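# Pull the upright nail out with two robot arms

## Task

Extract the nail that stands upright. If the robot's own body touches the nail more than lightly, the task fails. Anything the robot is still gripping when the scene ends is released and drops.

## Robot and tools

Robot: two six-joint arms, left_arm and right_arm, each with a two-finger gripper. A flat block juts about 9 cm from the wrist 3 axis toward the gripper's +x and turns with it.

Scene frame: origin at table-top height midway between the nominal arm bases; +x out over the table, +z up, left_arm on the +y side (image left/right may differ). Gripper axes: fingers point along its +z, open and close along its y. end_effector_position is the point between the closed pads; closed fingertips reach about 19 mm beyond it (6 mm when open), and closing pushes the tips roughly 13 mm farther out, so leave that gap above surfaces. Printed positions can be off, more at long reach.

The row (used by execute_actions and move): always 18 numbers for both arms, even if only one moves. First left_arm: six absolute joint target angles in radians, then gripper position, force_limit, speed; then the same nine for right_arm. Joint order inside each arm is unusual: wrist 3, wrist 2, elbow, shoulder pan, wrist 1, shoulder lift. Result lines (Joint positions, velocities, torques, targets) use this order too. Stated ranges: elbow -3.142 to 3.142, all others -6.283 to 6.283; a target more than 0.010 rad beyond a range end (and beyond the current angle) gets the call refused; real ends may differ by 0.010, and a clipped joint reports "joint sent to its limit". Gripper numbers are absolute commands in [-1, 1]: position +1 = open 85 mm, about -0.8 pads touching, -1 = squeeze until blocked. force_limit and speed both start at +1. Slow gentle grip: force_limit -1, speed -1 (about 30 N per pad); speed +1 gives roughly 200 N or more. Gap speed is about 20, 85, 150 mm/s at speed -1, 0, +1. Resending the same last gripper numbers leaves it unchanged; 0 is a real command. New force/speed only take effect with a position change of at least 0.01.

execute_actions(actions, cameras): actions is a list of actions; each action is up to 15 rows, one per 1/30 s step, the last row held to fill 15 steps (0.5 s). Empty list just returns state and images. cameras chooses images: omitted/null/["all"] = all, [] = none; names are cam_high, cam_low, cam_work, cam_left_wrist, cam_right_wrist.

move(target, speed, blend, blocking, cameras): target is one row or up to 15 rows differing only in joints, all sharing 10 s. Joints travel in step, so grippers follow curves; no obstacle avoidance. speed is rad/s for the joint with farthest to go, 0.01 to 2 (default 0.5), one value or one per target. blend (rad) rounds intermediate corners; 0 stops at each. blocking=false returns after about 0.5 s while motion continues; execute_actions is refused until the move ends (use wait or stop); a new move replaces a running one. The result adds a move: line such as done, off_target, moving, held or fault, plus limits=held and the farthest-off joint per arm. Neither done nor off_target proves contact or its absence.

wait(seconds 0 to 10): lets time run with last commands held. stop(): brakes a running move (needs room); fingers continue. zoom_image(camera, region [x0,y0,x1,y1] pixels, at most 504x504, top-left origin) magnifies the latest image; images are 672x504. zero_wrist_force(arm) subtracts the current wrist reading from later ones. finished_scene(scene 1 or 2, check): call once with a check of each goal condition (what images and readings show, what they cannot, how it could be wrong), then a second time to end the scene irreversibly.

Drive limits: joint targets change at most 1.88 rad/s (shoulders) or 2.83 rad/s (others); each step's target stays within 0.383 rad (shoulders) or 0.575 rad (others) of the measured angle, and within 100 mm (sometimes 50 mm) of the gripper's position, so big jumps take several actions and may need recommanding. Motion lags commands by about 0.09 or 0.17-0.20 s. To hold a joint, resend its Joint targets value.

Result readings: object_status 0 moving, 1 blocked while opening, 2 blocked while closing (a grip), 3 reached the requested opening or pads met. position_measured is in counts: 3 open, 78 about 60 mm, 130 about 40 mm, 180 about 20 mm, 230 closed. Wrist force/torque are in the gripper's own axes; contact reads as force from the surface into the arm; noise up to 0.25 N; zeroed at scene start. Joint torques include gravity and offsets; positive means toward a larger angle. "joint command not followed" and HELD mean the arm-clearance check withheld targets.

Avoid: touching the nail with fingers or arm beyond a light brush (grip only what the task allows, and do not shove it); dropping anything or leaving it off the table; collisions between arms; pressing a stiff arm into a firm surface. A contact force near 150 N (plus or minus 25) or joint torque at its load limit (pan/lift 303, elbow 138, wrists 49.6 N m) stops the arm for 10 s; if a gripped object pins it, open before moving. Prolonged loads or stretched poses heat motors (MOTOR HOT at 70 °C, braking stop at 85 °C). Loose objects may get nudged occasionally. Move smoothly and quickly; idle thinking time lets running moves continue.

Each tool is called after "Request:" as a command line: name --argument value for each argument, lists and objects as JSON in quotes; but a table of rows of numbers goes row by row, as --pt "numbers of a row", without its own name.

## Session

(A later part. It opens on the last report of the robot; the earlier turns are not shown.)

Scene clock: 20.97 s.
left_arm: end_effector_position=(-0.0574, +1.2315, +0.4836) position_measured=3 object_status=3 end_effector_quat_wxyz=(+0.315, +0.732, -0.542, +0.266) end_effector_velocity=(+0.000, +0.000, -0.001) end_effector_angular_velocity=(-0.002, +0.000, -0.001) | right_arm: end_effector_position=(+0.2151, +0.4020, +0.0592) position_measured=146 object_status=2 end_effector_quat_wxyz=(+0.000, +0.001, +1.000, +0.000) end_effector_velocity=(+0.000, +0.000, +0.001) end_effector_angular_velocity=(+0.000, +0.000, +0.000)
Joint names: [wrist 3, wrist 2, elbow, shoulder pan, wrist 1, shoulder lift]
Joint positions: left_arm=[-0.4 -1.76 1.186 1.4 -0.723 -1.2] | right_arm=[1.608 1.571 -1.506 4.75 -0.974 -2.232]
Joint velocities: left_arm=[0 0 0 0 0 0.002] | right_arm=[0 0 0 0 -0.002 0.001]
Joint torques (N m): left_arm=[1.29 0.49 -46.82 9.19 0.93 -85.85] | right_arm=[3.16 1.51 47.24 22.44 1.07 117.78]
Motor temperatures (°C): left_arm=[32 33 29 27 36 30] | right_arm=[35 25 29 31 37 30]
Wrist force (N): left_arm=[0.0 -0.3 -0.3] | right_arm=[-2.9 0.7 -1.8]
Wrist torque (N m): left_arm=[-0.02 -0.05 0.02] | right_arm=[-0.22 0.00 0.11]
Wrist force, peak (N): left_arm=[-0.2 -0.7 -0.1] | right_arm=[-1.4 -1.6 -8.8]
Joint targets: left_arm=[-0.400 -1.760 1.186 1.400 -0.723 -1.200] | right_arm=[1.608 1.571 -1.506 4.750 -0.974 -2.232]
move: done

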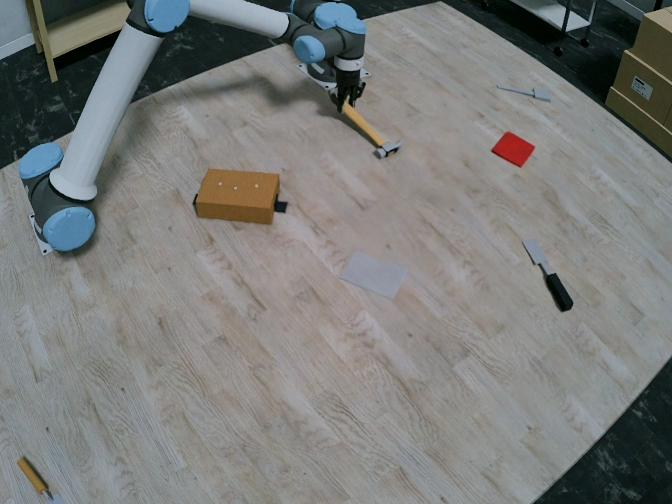

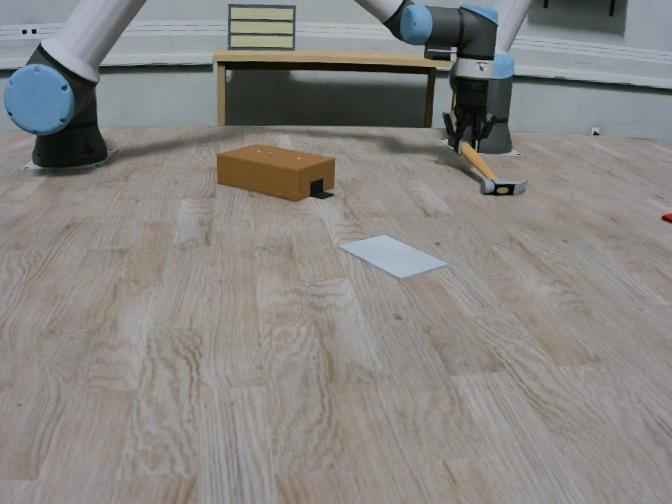

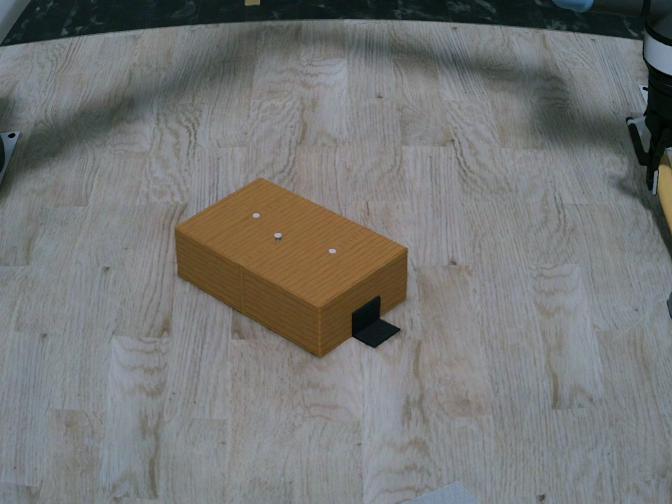

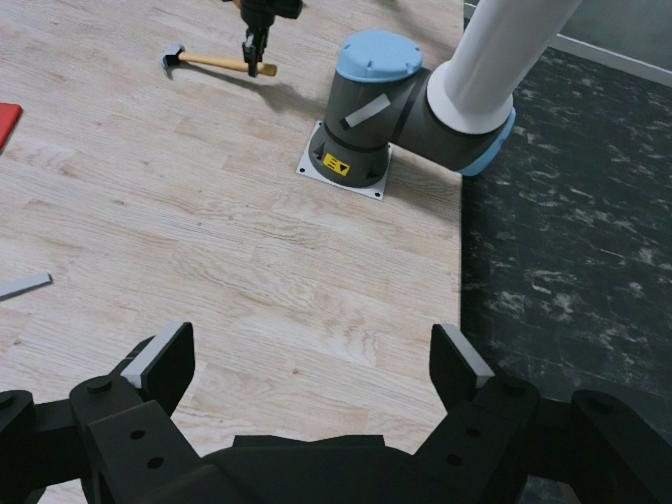

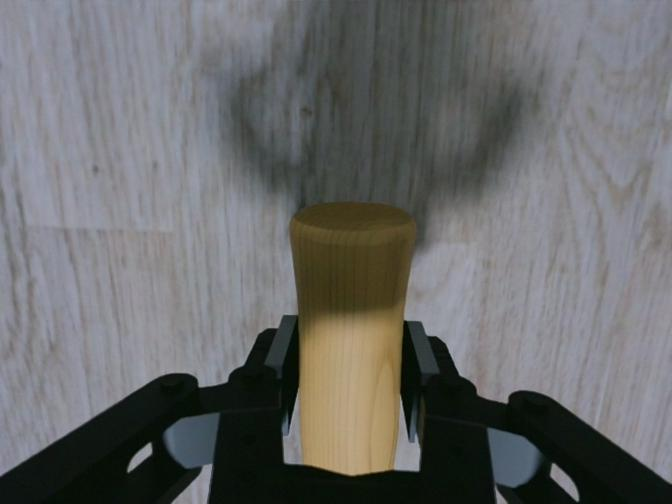

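Request:
move --target '[-0.4,-1.76,1.186,1.4,-0.723,-1.2,1,1,1,1.608,1.571,-1.5057,4.7496,-0.974,-2.2323,-0.98,1,-1]' --cameras '[]'

Request:
move --target '[-0.4,-1.76,1.186,1.4,-0.723,-1.2,1,1,1,1.4793,1.571,-1.8874,4.6209,-1.496,-1.3289,-0.98,1,-1]' --speed 0.5

Request:
zoom_image --camera "cam_right_wrist" --region '[200, 0, 560, 300]'

Scene clock: 22.40 s.
left_arm: end_effector_position=(-0.0574, +1.2315, +0.4836) position_measured=3 object_status=3 end_effector_quat_wxyz=(+0.315, +0.732, -0.542, +0.266) end_effector_velocity=(+0.000, +0.000, +0.001) end_effector_angular_velocity=(+0.001, +0.000, +0.001) | right_arm: end_effector_position=(+0.2151, +0.4020, +0.0593) position_measured=150 object_status=0 end_effector_quat_wxyz=(+0.000, +0.001, +1.000, +0.000) end_effector_velocity=(-0.001, +0.000, +0.000) end_effector_angular_velocity=(+0.001, +0.000, +0.001)
Joint names: [wrist 3, wrist 2, elbow, shoulder pan, wrist 1, shoulder lift]
Joint positions: left_arm=[-0.4 -1.76 1.186 1.4 -0.723 -1.2] | right_arm=[1.608 1.571 -1.506 4.75 -0.974 -2.232]
Joint velocities: left_arm=[0 0 0 0 0 -0.001] | right_arm=[0 0 0 0.001 0.001 0]
Joint torques (N m): left_arm=[1.17 0.07 -47.33 11.52 0.82 -87.57] | right_arm=[3.06 0.95 44.12 18.4 2.52 116.68]
Motor temperatures (°C): left_arm=[32 33 29 27 36 30] | right_arm=[35 25 29 31 37 30]
Wrist force (N): left_arm=[-0.5 -0.5 -0.1] | right_arm=[-1.5 2.3 -1.7]
Wrist torque (N m): left_arm=[-0.06 0.03 0.02] | right_arm=[-0.45 0.09 -0.19]
Wrist force, peak (N): left_arm=[-0.2 -0.9 0.1] | right_arm=[-3.7 0.8 -1.6]
Joint targets: left_arm=[-0.400 -1.760 1.186 1.400 -0.723 -1.200] | right_arm=[1.608 1.571 -1.506 4.750 -0.974 -2.232]
move: done
No camera images: "cameras" was empty.

Scene clock: 24.77 s.
left_arm: end_effector_position=(-0.0574, +1.2315, +0.4836) position_measured=3 object_status=3 end_effector_quat_wxyz=(+0.315, +0.732, -0.542, +0.266) end_effector_velocity=(-0.001, +0.000, -0.001) end_effector_angular_velocity=(-0.001, +0.001, +0.000) | right_arm: end_effector_position=(+0.2993, -0.0483, +0.4489) position_measured=150 object_status=2 end_effector_quat_wxyz=(+0.000, +0.001, +1.000, +0.000) end_effector_velocity=(+0.000, -0.001, +0.000) end_effector_angular_velocity=(-0.001, +0.000, +0.000)
Joint names: [wrist 3, wrist 2, elbow, shoulder pan, wrist 1, shoulder lift]
Joint positions: left_arm=[-0.4 -1.76 1.186 1.4 -0.723 -1.2] | right_arm=[1.479 1.571 -1.887 4.621 -1.496 -1.329]
Joint velocities: left_arm=[0 0.001 0.001 0.001 0 0] | right_arm=[-0.001 0 -0.001 -0.001 -0.002 0.002]
Joint torques (N m): left_arm=[0.65 0.09 -50.14 5.47 0.58 -82.3] | right_arm=[-3.01 0.14 43.28 -17.42 1.34 48.16]
Motor temperatures (°C): left_arm=[32 33 29 27 36 30] | right_arm=[35 25 29 31 37 30]
Wrist force (N): left_arm=[-0.2 -0.3 -0.2] | right_arm=[-1.5 1.6 2.8]
Wrist torque (N m): left_arm=[-0.02 -0.02 0.02] | right_arm=[-0.09 0.29 0.16]
Wrist force, peak (N): left_arm=[-0.5 -0.7 -0.1] | right_arm=[2.6 2.8 5.2]
Joint targets: left_arm=[-0.400 -1.760 1.186 1.400 -0.723 -1.200] | right_arm=[1.479 1.571 -1.887 4.621 -1.496 -1.329]
move: done

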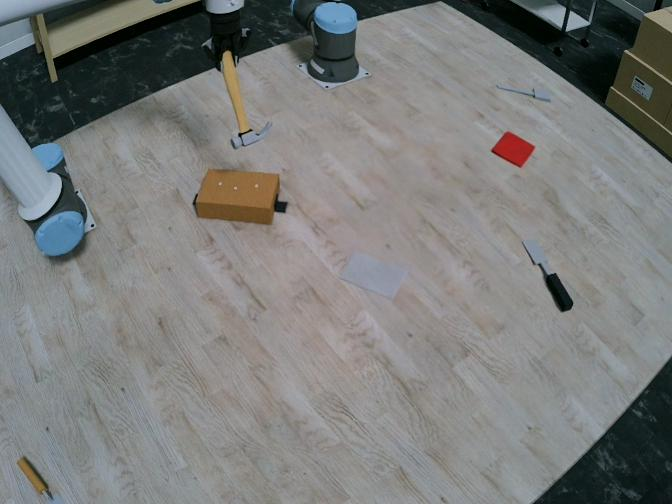

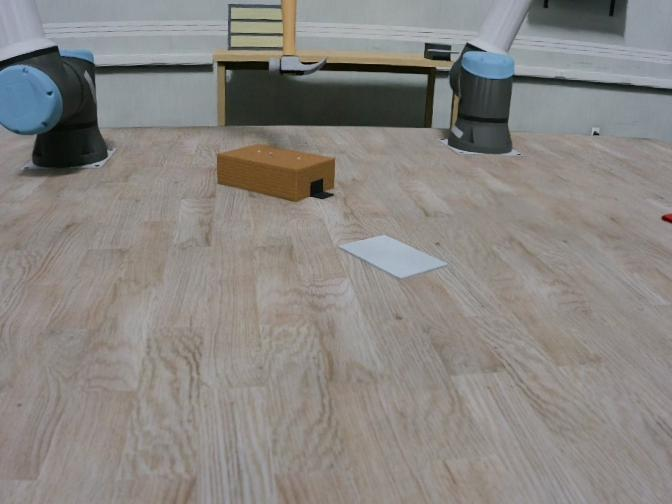

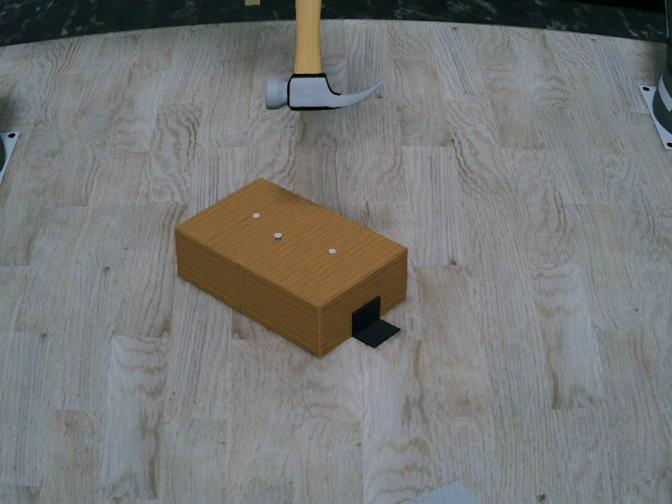

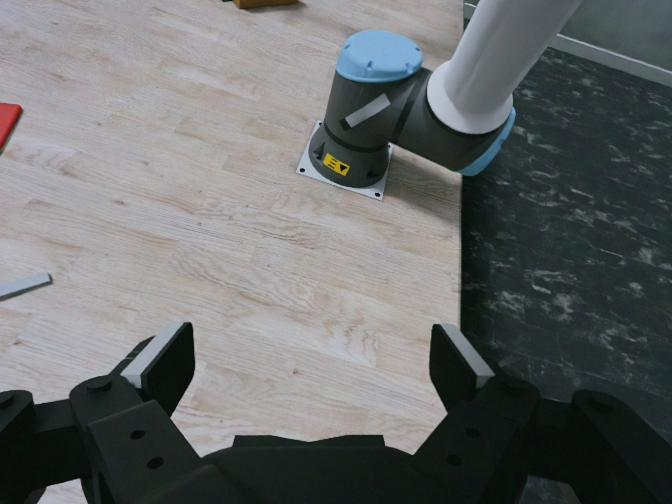

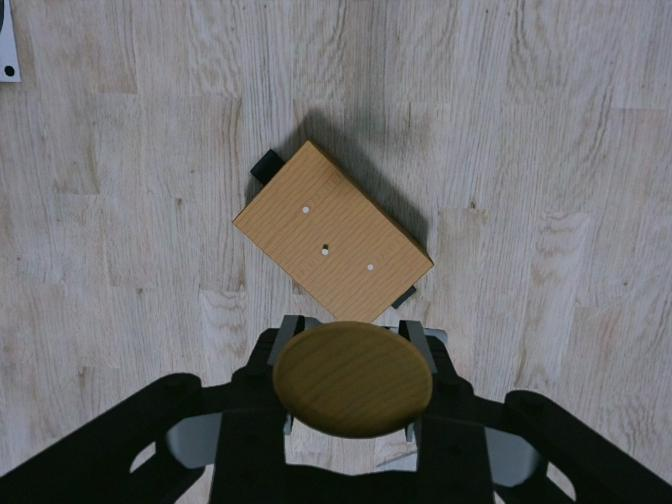

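Scaled by 1.400 from the camera's 672x504 image, which has a finer 960x720 frame.

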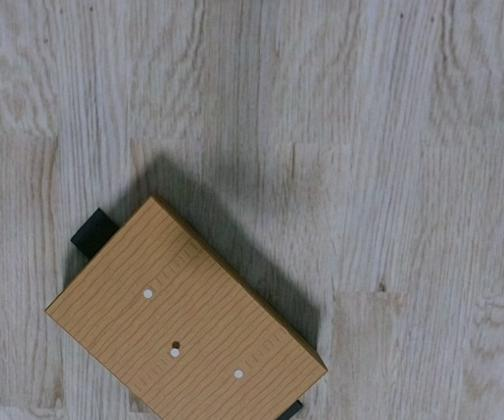

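Request:
move --target '[-0.4,-1.76,1.186,1.4,-0.723,-1.2,1,1,1,1.571,1.571,-1.9201,4.5607,-1.765,-1.6383,-0.98,1,-1]' --speed 0.3

Request:
zoom_image --camera "cam_work" --region '[150, 80, 490, 360]'

Request:
zoom_image --camera "cam_low" --region '[180, 60, 380, 220]'

Request:
zoom_image --camera "cam_high" --region '[160, 80, 320, 240]'

Scene clock: 28.90 s.
left_arm: end_effector_position=(-0.0574, +1.2315, +0.4836) position_measured=3 object_status=3 end_effector_quat_wxyz=(+0.315, +0.732, -0.542, +0.266) end_effector_velocity=(-0.001, +0.000, +0.000) end_effector_angular_velocity=(+0.001, +0.000, +0.001) | right_arm: end_effector_position=(+0.3238, -0.1060, +0.2594) position_measured=150 object_status=2 end_effector_quat_wxyz=(-0.023, +0.073, +0.951, -0.300) end_effector_velocity=(-0.001, +0.000, -0.001) end_effector_angular_velocity=(-0.004, +0.000, +0.000)
Joint names: [wrist 3, wrist 2, elbow, shoulder pan, wrist 1, shoulder lift]
Joint positions: left_arm=[-0.4 -1.76 1.186 1.4 -0.723 -1.2] | right_arm=[1.571 1.571 -1.92 4.561 -1.765 -1.638]
Joint velocities: left_arm=[0 0 0 0.001 0 -0.001] | right_arm=[0.001 0 0 0.001 -0.002 -0.002]
Joint torques (N m): left_arm=[0.74 0.13 -52.97 6.83 0.43 -84.69] | right_arm=[3.35 -1.27 35.95 -17.46 -2.82 41.34]
Motor temperatures (°C): left_arm=[32 33 29 27 36 30] | right_arm=[35 25 29 31 37 30]
Wrist force (N): left_arm=[-0.3 -0.6 -0.1] | right_arm=[-1.5 3.4 2.7]
Wrist torque (N m): left_arm=[-0.07 0.00 0.02] | right_arm=[-0.52 0.24 -0.10]
Wrist force, peak (N): left_arm=[-0.5 -0.8 -0.1] | right_arm=[-2.2 4.4 5.3]
Joint targets: left_arm=[-0.400 -1.760 1.186 1.400 -0.723 -1.200] | right_arm=[1.571 1.571 -1.920 4.561 -1.765 -1.638]
move: done

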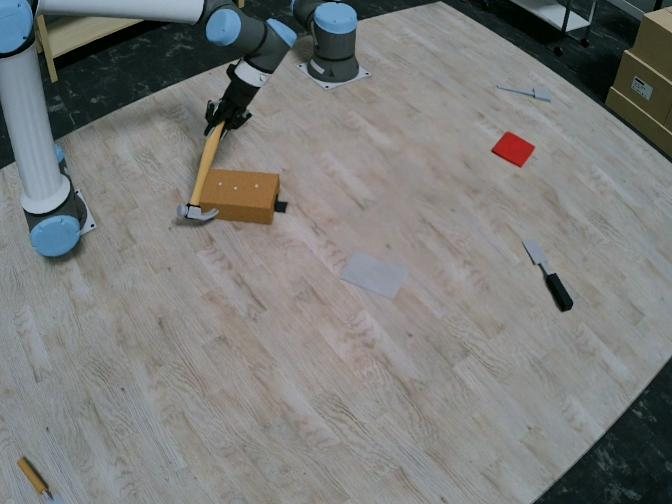

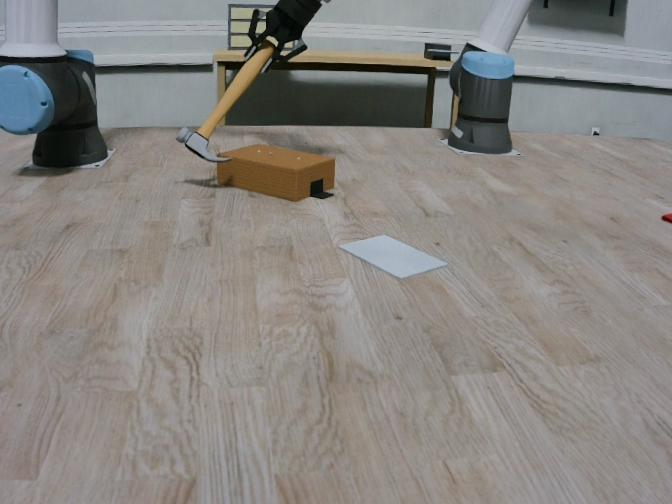

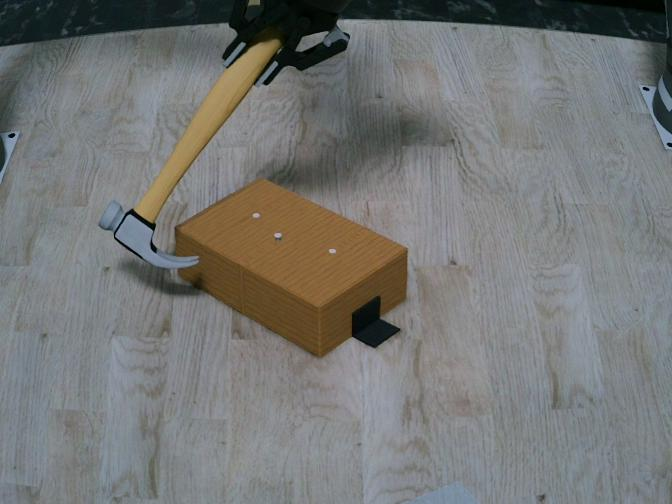

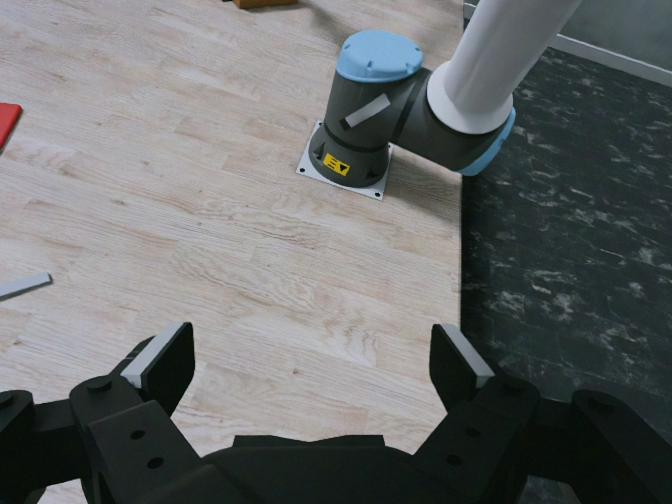

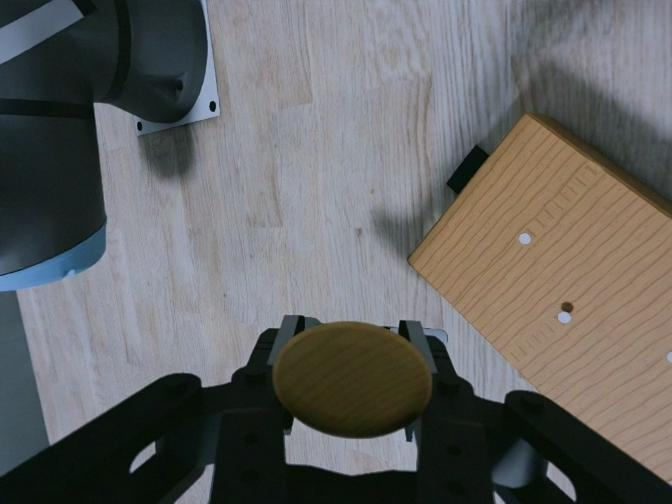

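Scaled by 1.482 from the camera's 672x504 image, which has a finer 960x720 frame.

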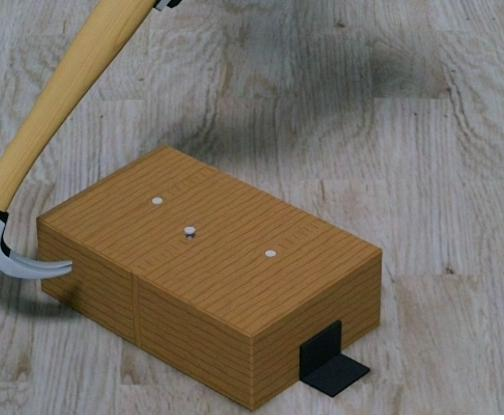

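Scaled by 2.520 from the camera's 672x504 image, which has a finer 960x720 frame.

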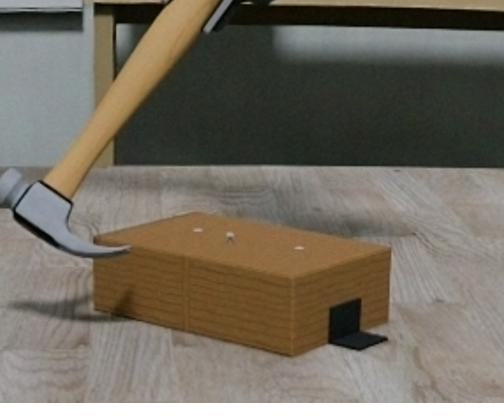

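Scaled by 3.150 from the camera's 672x504 image, which has a finer 960x720 frame.

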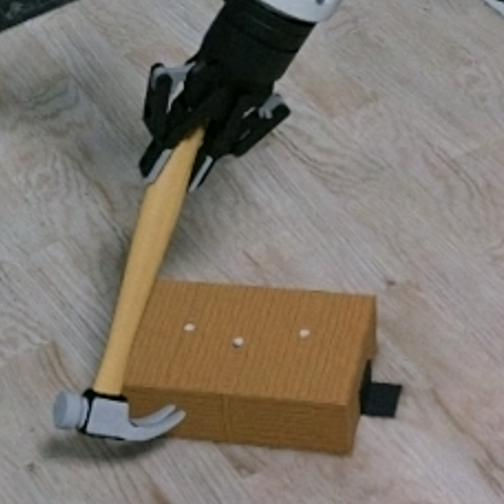

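Request:
move --target '[0.672,-3.659,2.230,-0.429,-0.054,-1.4347,1,1,1,1.571,1.571,-1.9201,4.5607,-1.765,-1.6383,-0.98,1,-1]' --speed 0.8

Request:
zoom_image --camera "cam_left_wrist" --region '[140, 0, 560, 400]'

Scene clock: 33.13 s.
left_arm: end_effector_position=(+0.4401, +0.8133, +0.4491) position_measured=3 object_status=3 end_effector_quat_wxyz=(-0.441, -0.483, +0.541, -0.529) end_effector_velocity=(+0.002, -0.001, -0.001) end_effector_angular_velocity=(-0.001, +0.001, -0.001) | right_arm: end_effector_position=(+0.3238, -0.1061, +0.2593) position_measured=150 object_status=2 end_effector_quat_wxyz=(-0.023, +0.073, +0.951, -0.300) end_effector_velocity=(+0.000, +0.000, +0.000) end_effector_angular_velocity=(-0.001, +0.000, -0.001)
Joint names: [wrist 3, wrist 2, elbow, shoulder pan, wrist 1, shoulder lift]
Joint positions: left_arm=[0.064 -2.579 1.638 0.611 -0.433 -1.302] | right_arm=[1.571 1.571 -1.92 4.561 -1.765 -1.638]
Joint velocities: left_arm=[0 -0.002 0 -0.002 -0.001 0.002] | right_arm=[0 0 0 -0.001 -0.001 0]
Joint torques (N m): left_arm=[-1.43 -2.18 -35.63 -10.59 -1.45 -48.92] | right_arm=[3.12 -2.79 45.92 -13.74 1.48 42.99]
Motor temperatures (°C): left_arm=[32 33 29 27 36 30] | right_arm=[35 25 29 31 37 30]
Wrist force (N): left_arm=[0.3 0.4 0.2] | right_arm=[-1.5 3.7 2.7]
Wrist torque (N m): left_arm=[0.01 -0.12 -0.15] | right_arm=[-0.48 0.24 -0.10]
Wrist force, peak (N): left_arm=[-11.9 -24.6 33.9] | right_arm=[-1.7 3.6 3.2]
Joint targets: left_arm=[0.064 -2.579 1.638 0.610 -0.433 -1.302] | right_arm=[1.571 1.571 -1.920 4.561 -1.765 -1.638]
move: held (left_arm; a check stopped the path); limits=held; left_arm: the wrist 2 is farthest, 1.080 rad from its target
joint command not followed: on one or more control steps a check withheld the commanded joint targets of the left arm, and it was not sent them on those steps.
cause: the commanded joint targets, or the way to them, would bring two parts of the arm too close to each other (its gripper and another part of the arm, with the joints along the arm from the wrist 1 to the wrist 3 between them).

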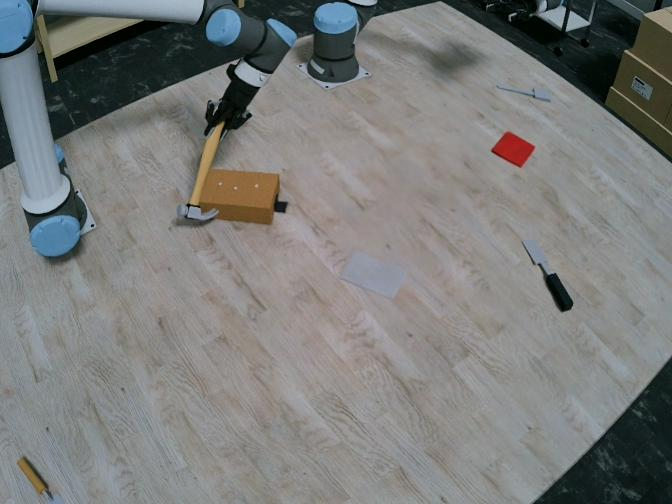

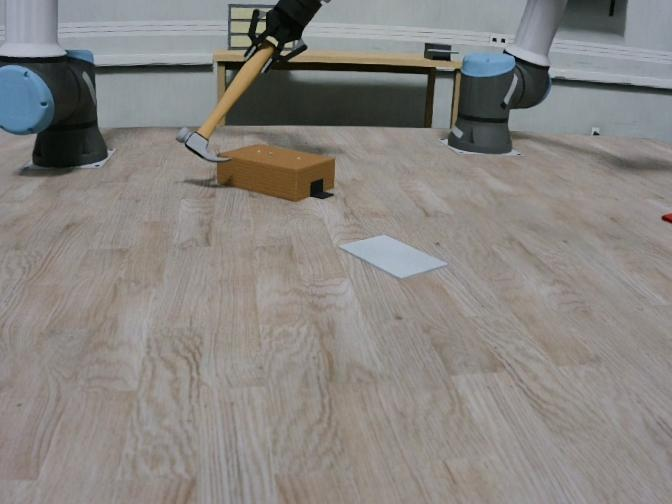

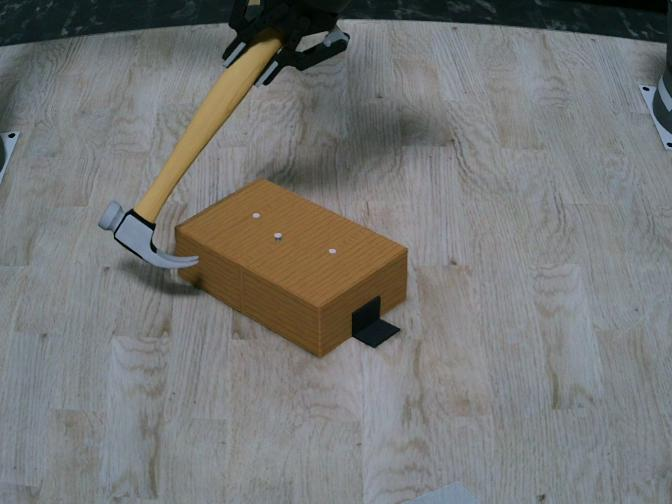

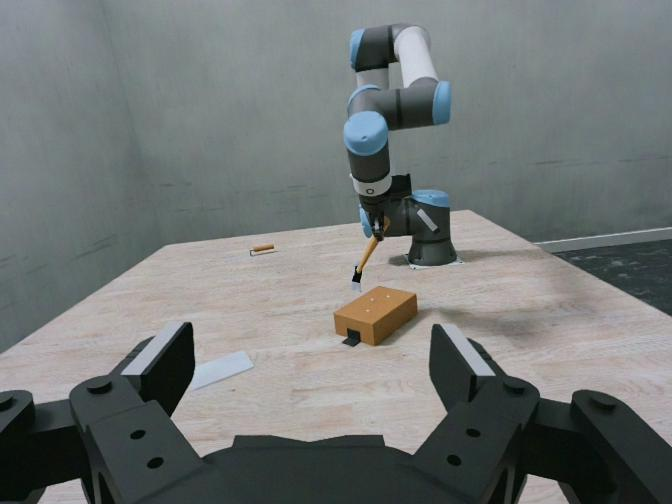

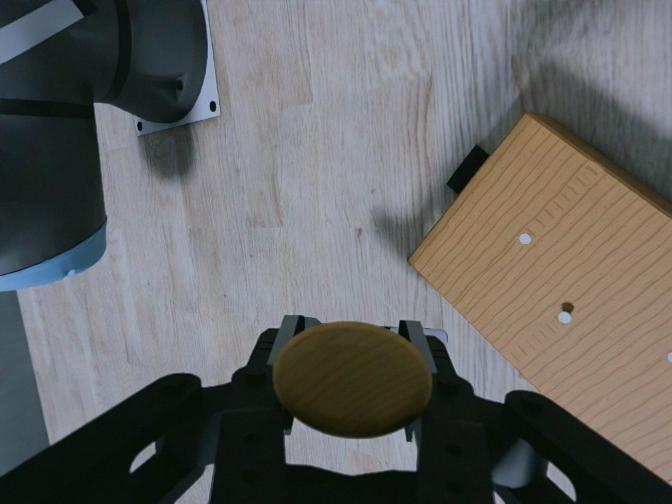

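Scaled by 1.200 from the camera's 672x504 image, which has a finer 960x720 frame.

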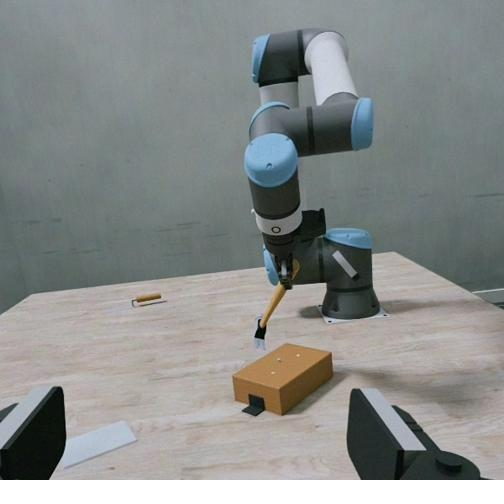

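Request:
move --target '[0.064,-2.579,1.638,0.610,-0.433,-1.302,1,1,1,1.571,1.971,-1.9201,4.3577,-1.7326,-1.6703,-0.98,1,-1]' --speed 0.3

Request:
zoom_image --camera "cam_left_wrist" --region '[310, 200, 450, 360]'

Request:
zoom_image --camera "cam_low" --region '[180, 60, 380, 220]'

Request:
zoom_image --camera "cam_work" --region '[150, 80, 490, 360]'

Scene clock: 36.47 s.
left_arm: end_effector_position=(+0.4404, +0.8129, +0.4490) position_measured=3 object_status=3 end_effector_quat_wxyz=(-0.442, -0.483, +0.541, -0.528) end_effector_velocity=(+0.000, +0.000, +0.001) end_effector_angular_velocity=(+0.001, -0.001, +0.000) | right_arm: end_effector_position=(+0.3178, -0.1039, +0.2594) position_measured=150 object_status=2 end_effector_quat_wxyz=(-0.239, +0.225, +0.909, -0.256) end_effector_velocity=(+0.000, +0.001, +0.000) end_effector_angular_velocity=(+0.002, +0.001, -0.001)
Joint names: [wrist 3, wrist 2, elbow, shoulder pan, wrist 1, shoulder lift]
Joint positions: left_arm=[0.064 -2.579 1.638 0.61 -0.433 -1.302] | right_arm=[1.571 1.971 -1.92 4.358 -1.733 -1.67]
Joint velocities: left_arm=[0 0 -0.001 0 0 -0.001] | right_arm=[0 0.002 0 0 0.001 0.001]
Joint torques (N m): left_arm=[-2.34 1.47 -48.19 -10.7 -1.4 -48.66] | right_arm=[1.31 7.48 46.2 -16.55 6.55 46.17]
Motor temperatures (°C): left_arm=[32 33 29 27 36 30] | right_arm=[35 25 29 31 37 30]
Wrist force (N): left_arm=[0.1 0.2 0.3] | right_arm=[-6.8 2.1 3.9]
Wrist torque (N m): left_arm=[-0.02 -0.09 -0.15] | right_arm=[-0.09 -0.50 0.23]
Wrist force, peak (N): left_arm=[0.4 0.6 0.5] | right_arm=[-6.8 2.6 3.9]
Joint targets: left_arm=[0.064 -2.579 1.638 0.610 -0.433 -1.302] | right_arm=[1.571 1.971 -1.920 4.358 -1.733 -1.670]
move: done

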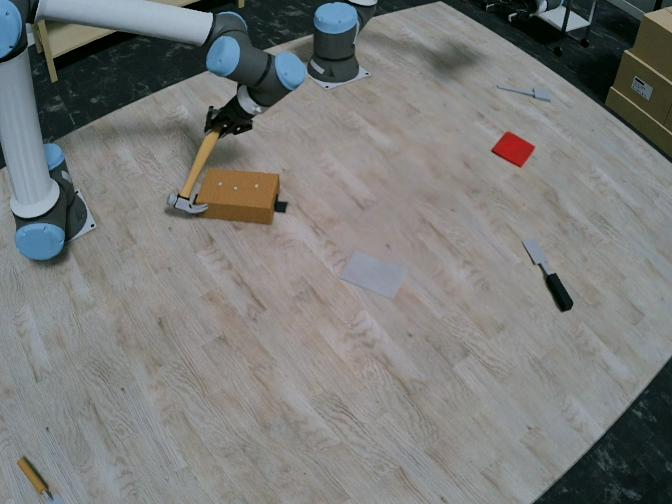

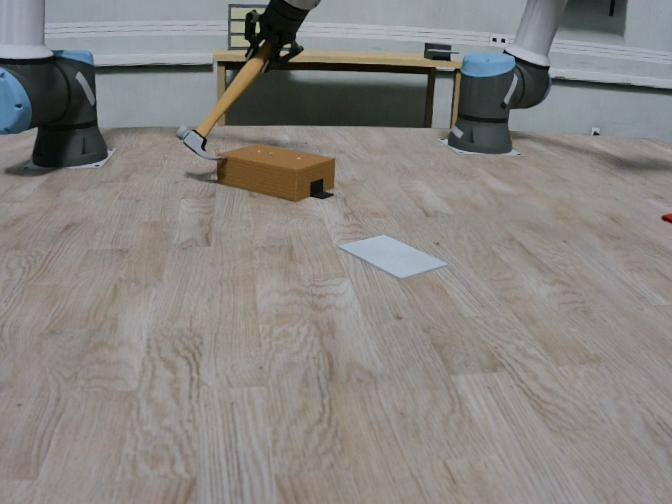

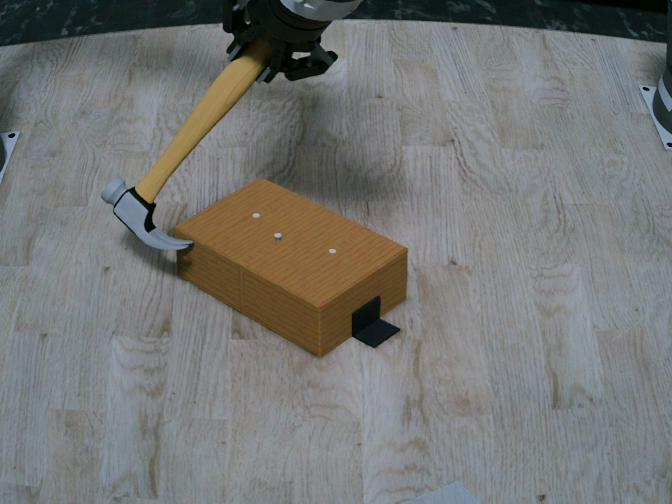

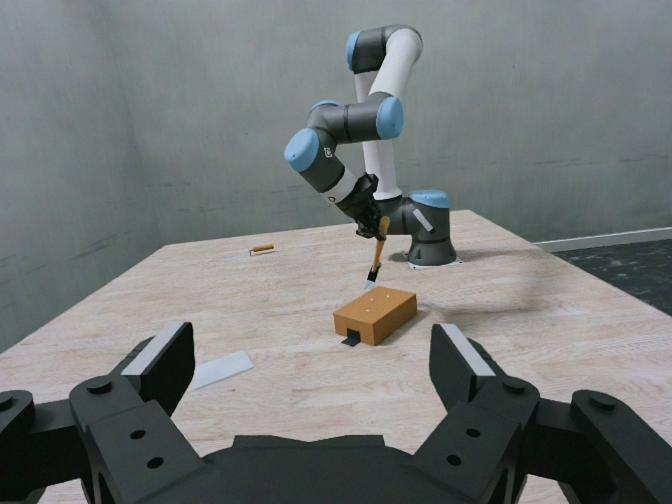

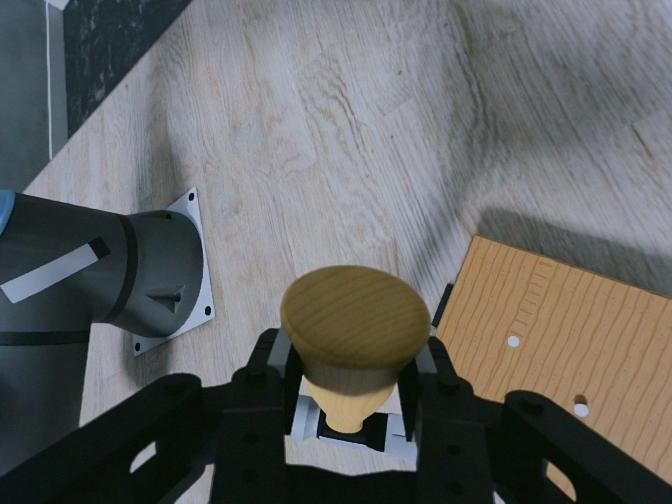

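Scaled by 3.150 from the camera's 672x504 image, which has a finer 960x720 frame.

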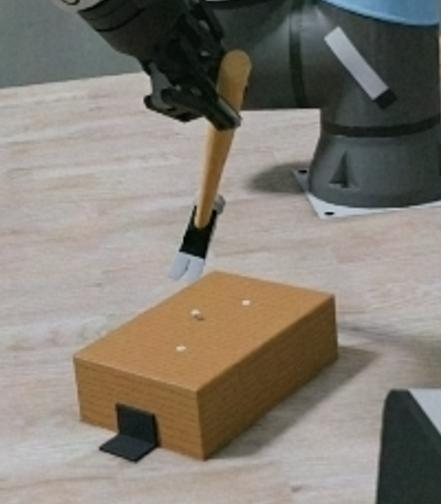

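Scaled by 2.520 from the camera's 672x504 image, which has a finer 960x720 frame.

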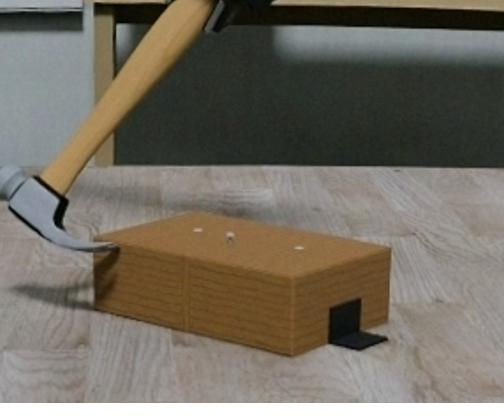

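Scaled by 1.482 from the camera's 672x504 image, which has a finer 960x720 frame.

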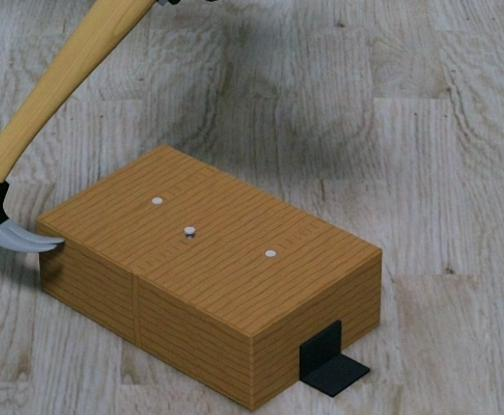

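Request:
move --target '[0.064,-2.579,1.638,0.610,-0.433,-1.302,1,1,1,1.571,2.25,-1.9201,4.3577,-1.7326,-1.6703,-0.98,1,-1]' --speed 0.2

Request:
zoom_image --camera "cam_left_wrist" --region '[310, 200, 450, 360]'

Scene clock: 41.70 s.
left_arm: end_effector_position=(+0.4404, +0.8129, +0.4490) position_measured=3 object_status=3 end_effector_quat_wxyz=(-0.442, -0.483, +0.541, -0.528) end_effector_velocity=(+0.000, +0.000, -0.001) end_effector_angular_velocity=(-0.001, +0.003, -0.001) | right_arm: end_effector_position=(+0.2625, -0.0584, +0.2927) position_measured=150 object_status=2 end_effector_quat_wxyz=(-0.363, +0.258, +0.867, -0.223) end_effector_velocity=(+0.000, +0.000, +0.000) end_effector_angular_velocity=(+0.000, +0.001, -0.001)
Joint names: [wrist 3, wrist 2, elbow, shoulder pan, wrist 1, shoulder lift]
Joint positions: left_arm=[0.064 -2.579 1.638 0.61 -0.433 -1.302] | right_arm=[1.571 2.25 -1.92 4.358 -1.733 -1.67]
Joint velocities: left_arm=[0 0.001 0.001 -0.001 0 0.002] | right_arm=[0 0.001 0 -0.001 -0.001 0]
Joint torques (N m): left_arm=[-1.74 0.18 -36.27 -5.48 3.02 -47.4] | right_arm=[-2.23 6.34 42.29 -12.74 1.5 48.63]
Motor temperatures (°C): left_arm=[32 33 29 27 36 30] | right_arm=[35 25 29 31 37 30]
Wrist force (N): left_arm=[0.3 0.3 0.2] | right_arm=[-2.4 3.4 1.9]
Wrist torque (N m): left_arm=[0.00 -0.12 -0.15] | right_arm=[-0.38 -0.09 -0.34]
Wrist force, peak (N): left_arm=[0.5 0.7 0.2] | right_arm=[-7.3 2.0 3.9]
Joint targets: left_arm=[0.064 -2.579 1.638 0.610 -0.433 -1.302] | right_arm=[1.571 2.250 -1.920 4.358 -1.733 -1.670]
move: done

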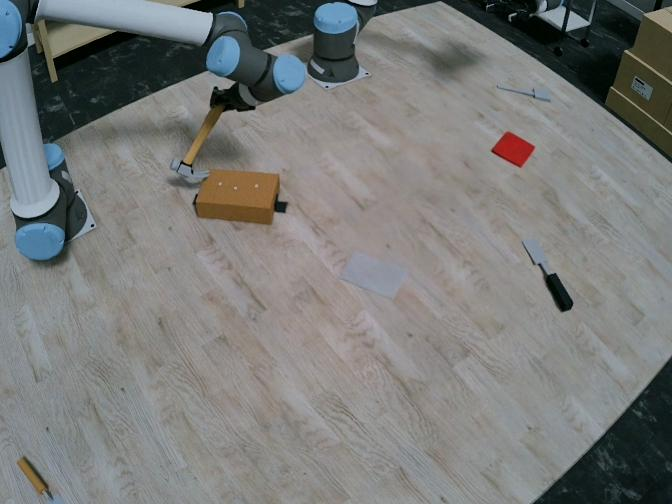

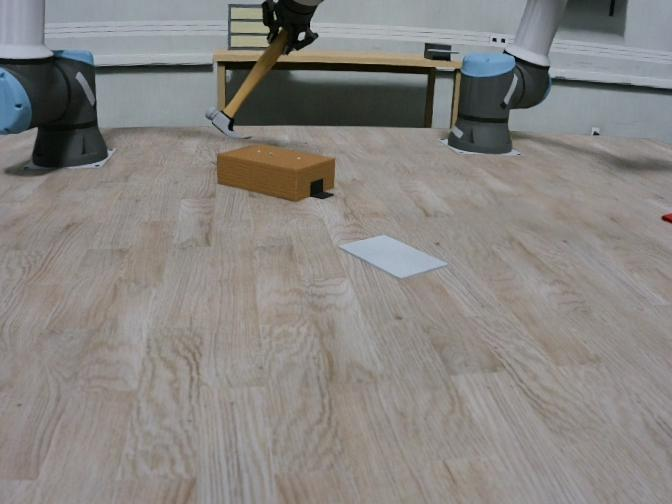

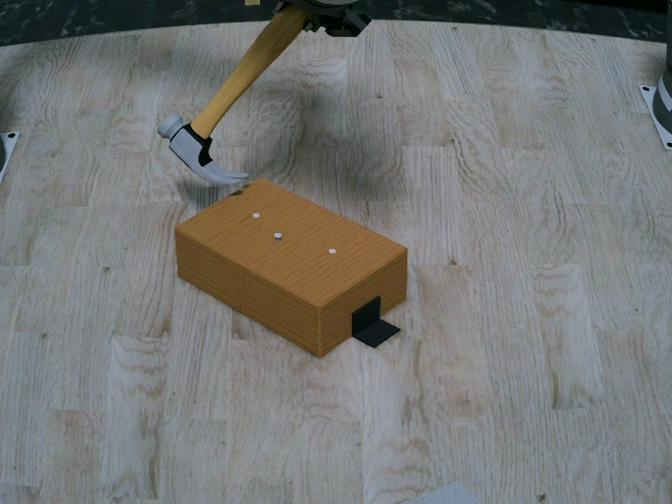

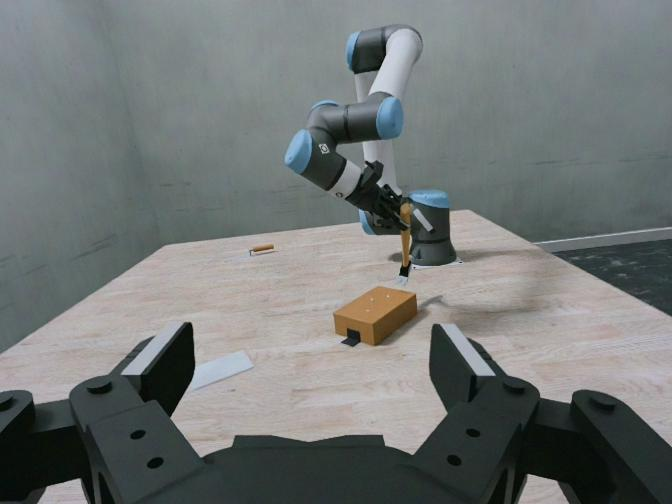

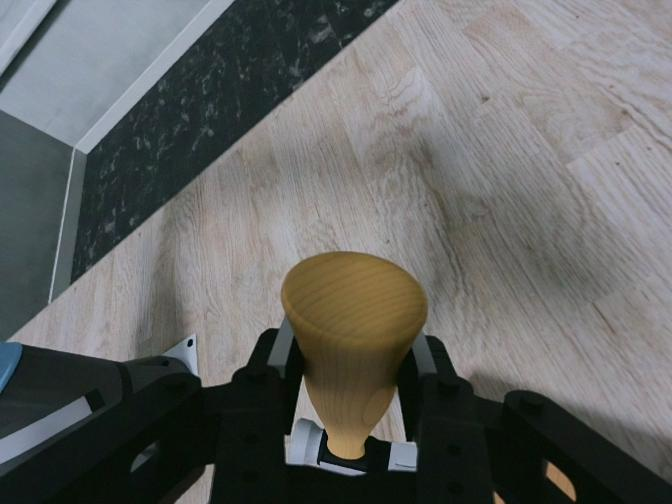

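Scaled by 3.150 from the camera's 672x504 image, which has a finer 960x720 frame.

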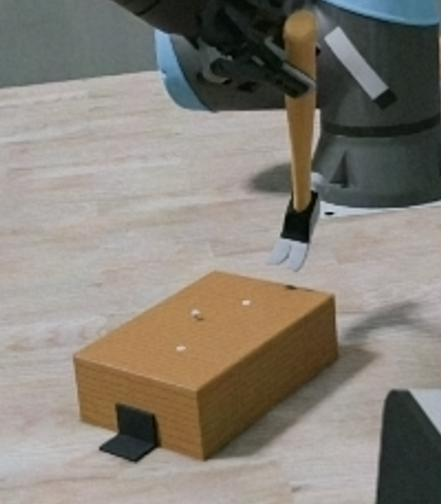

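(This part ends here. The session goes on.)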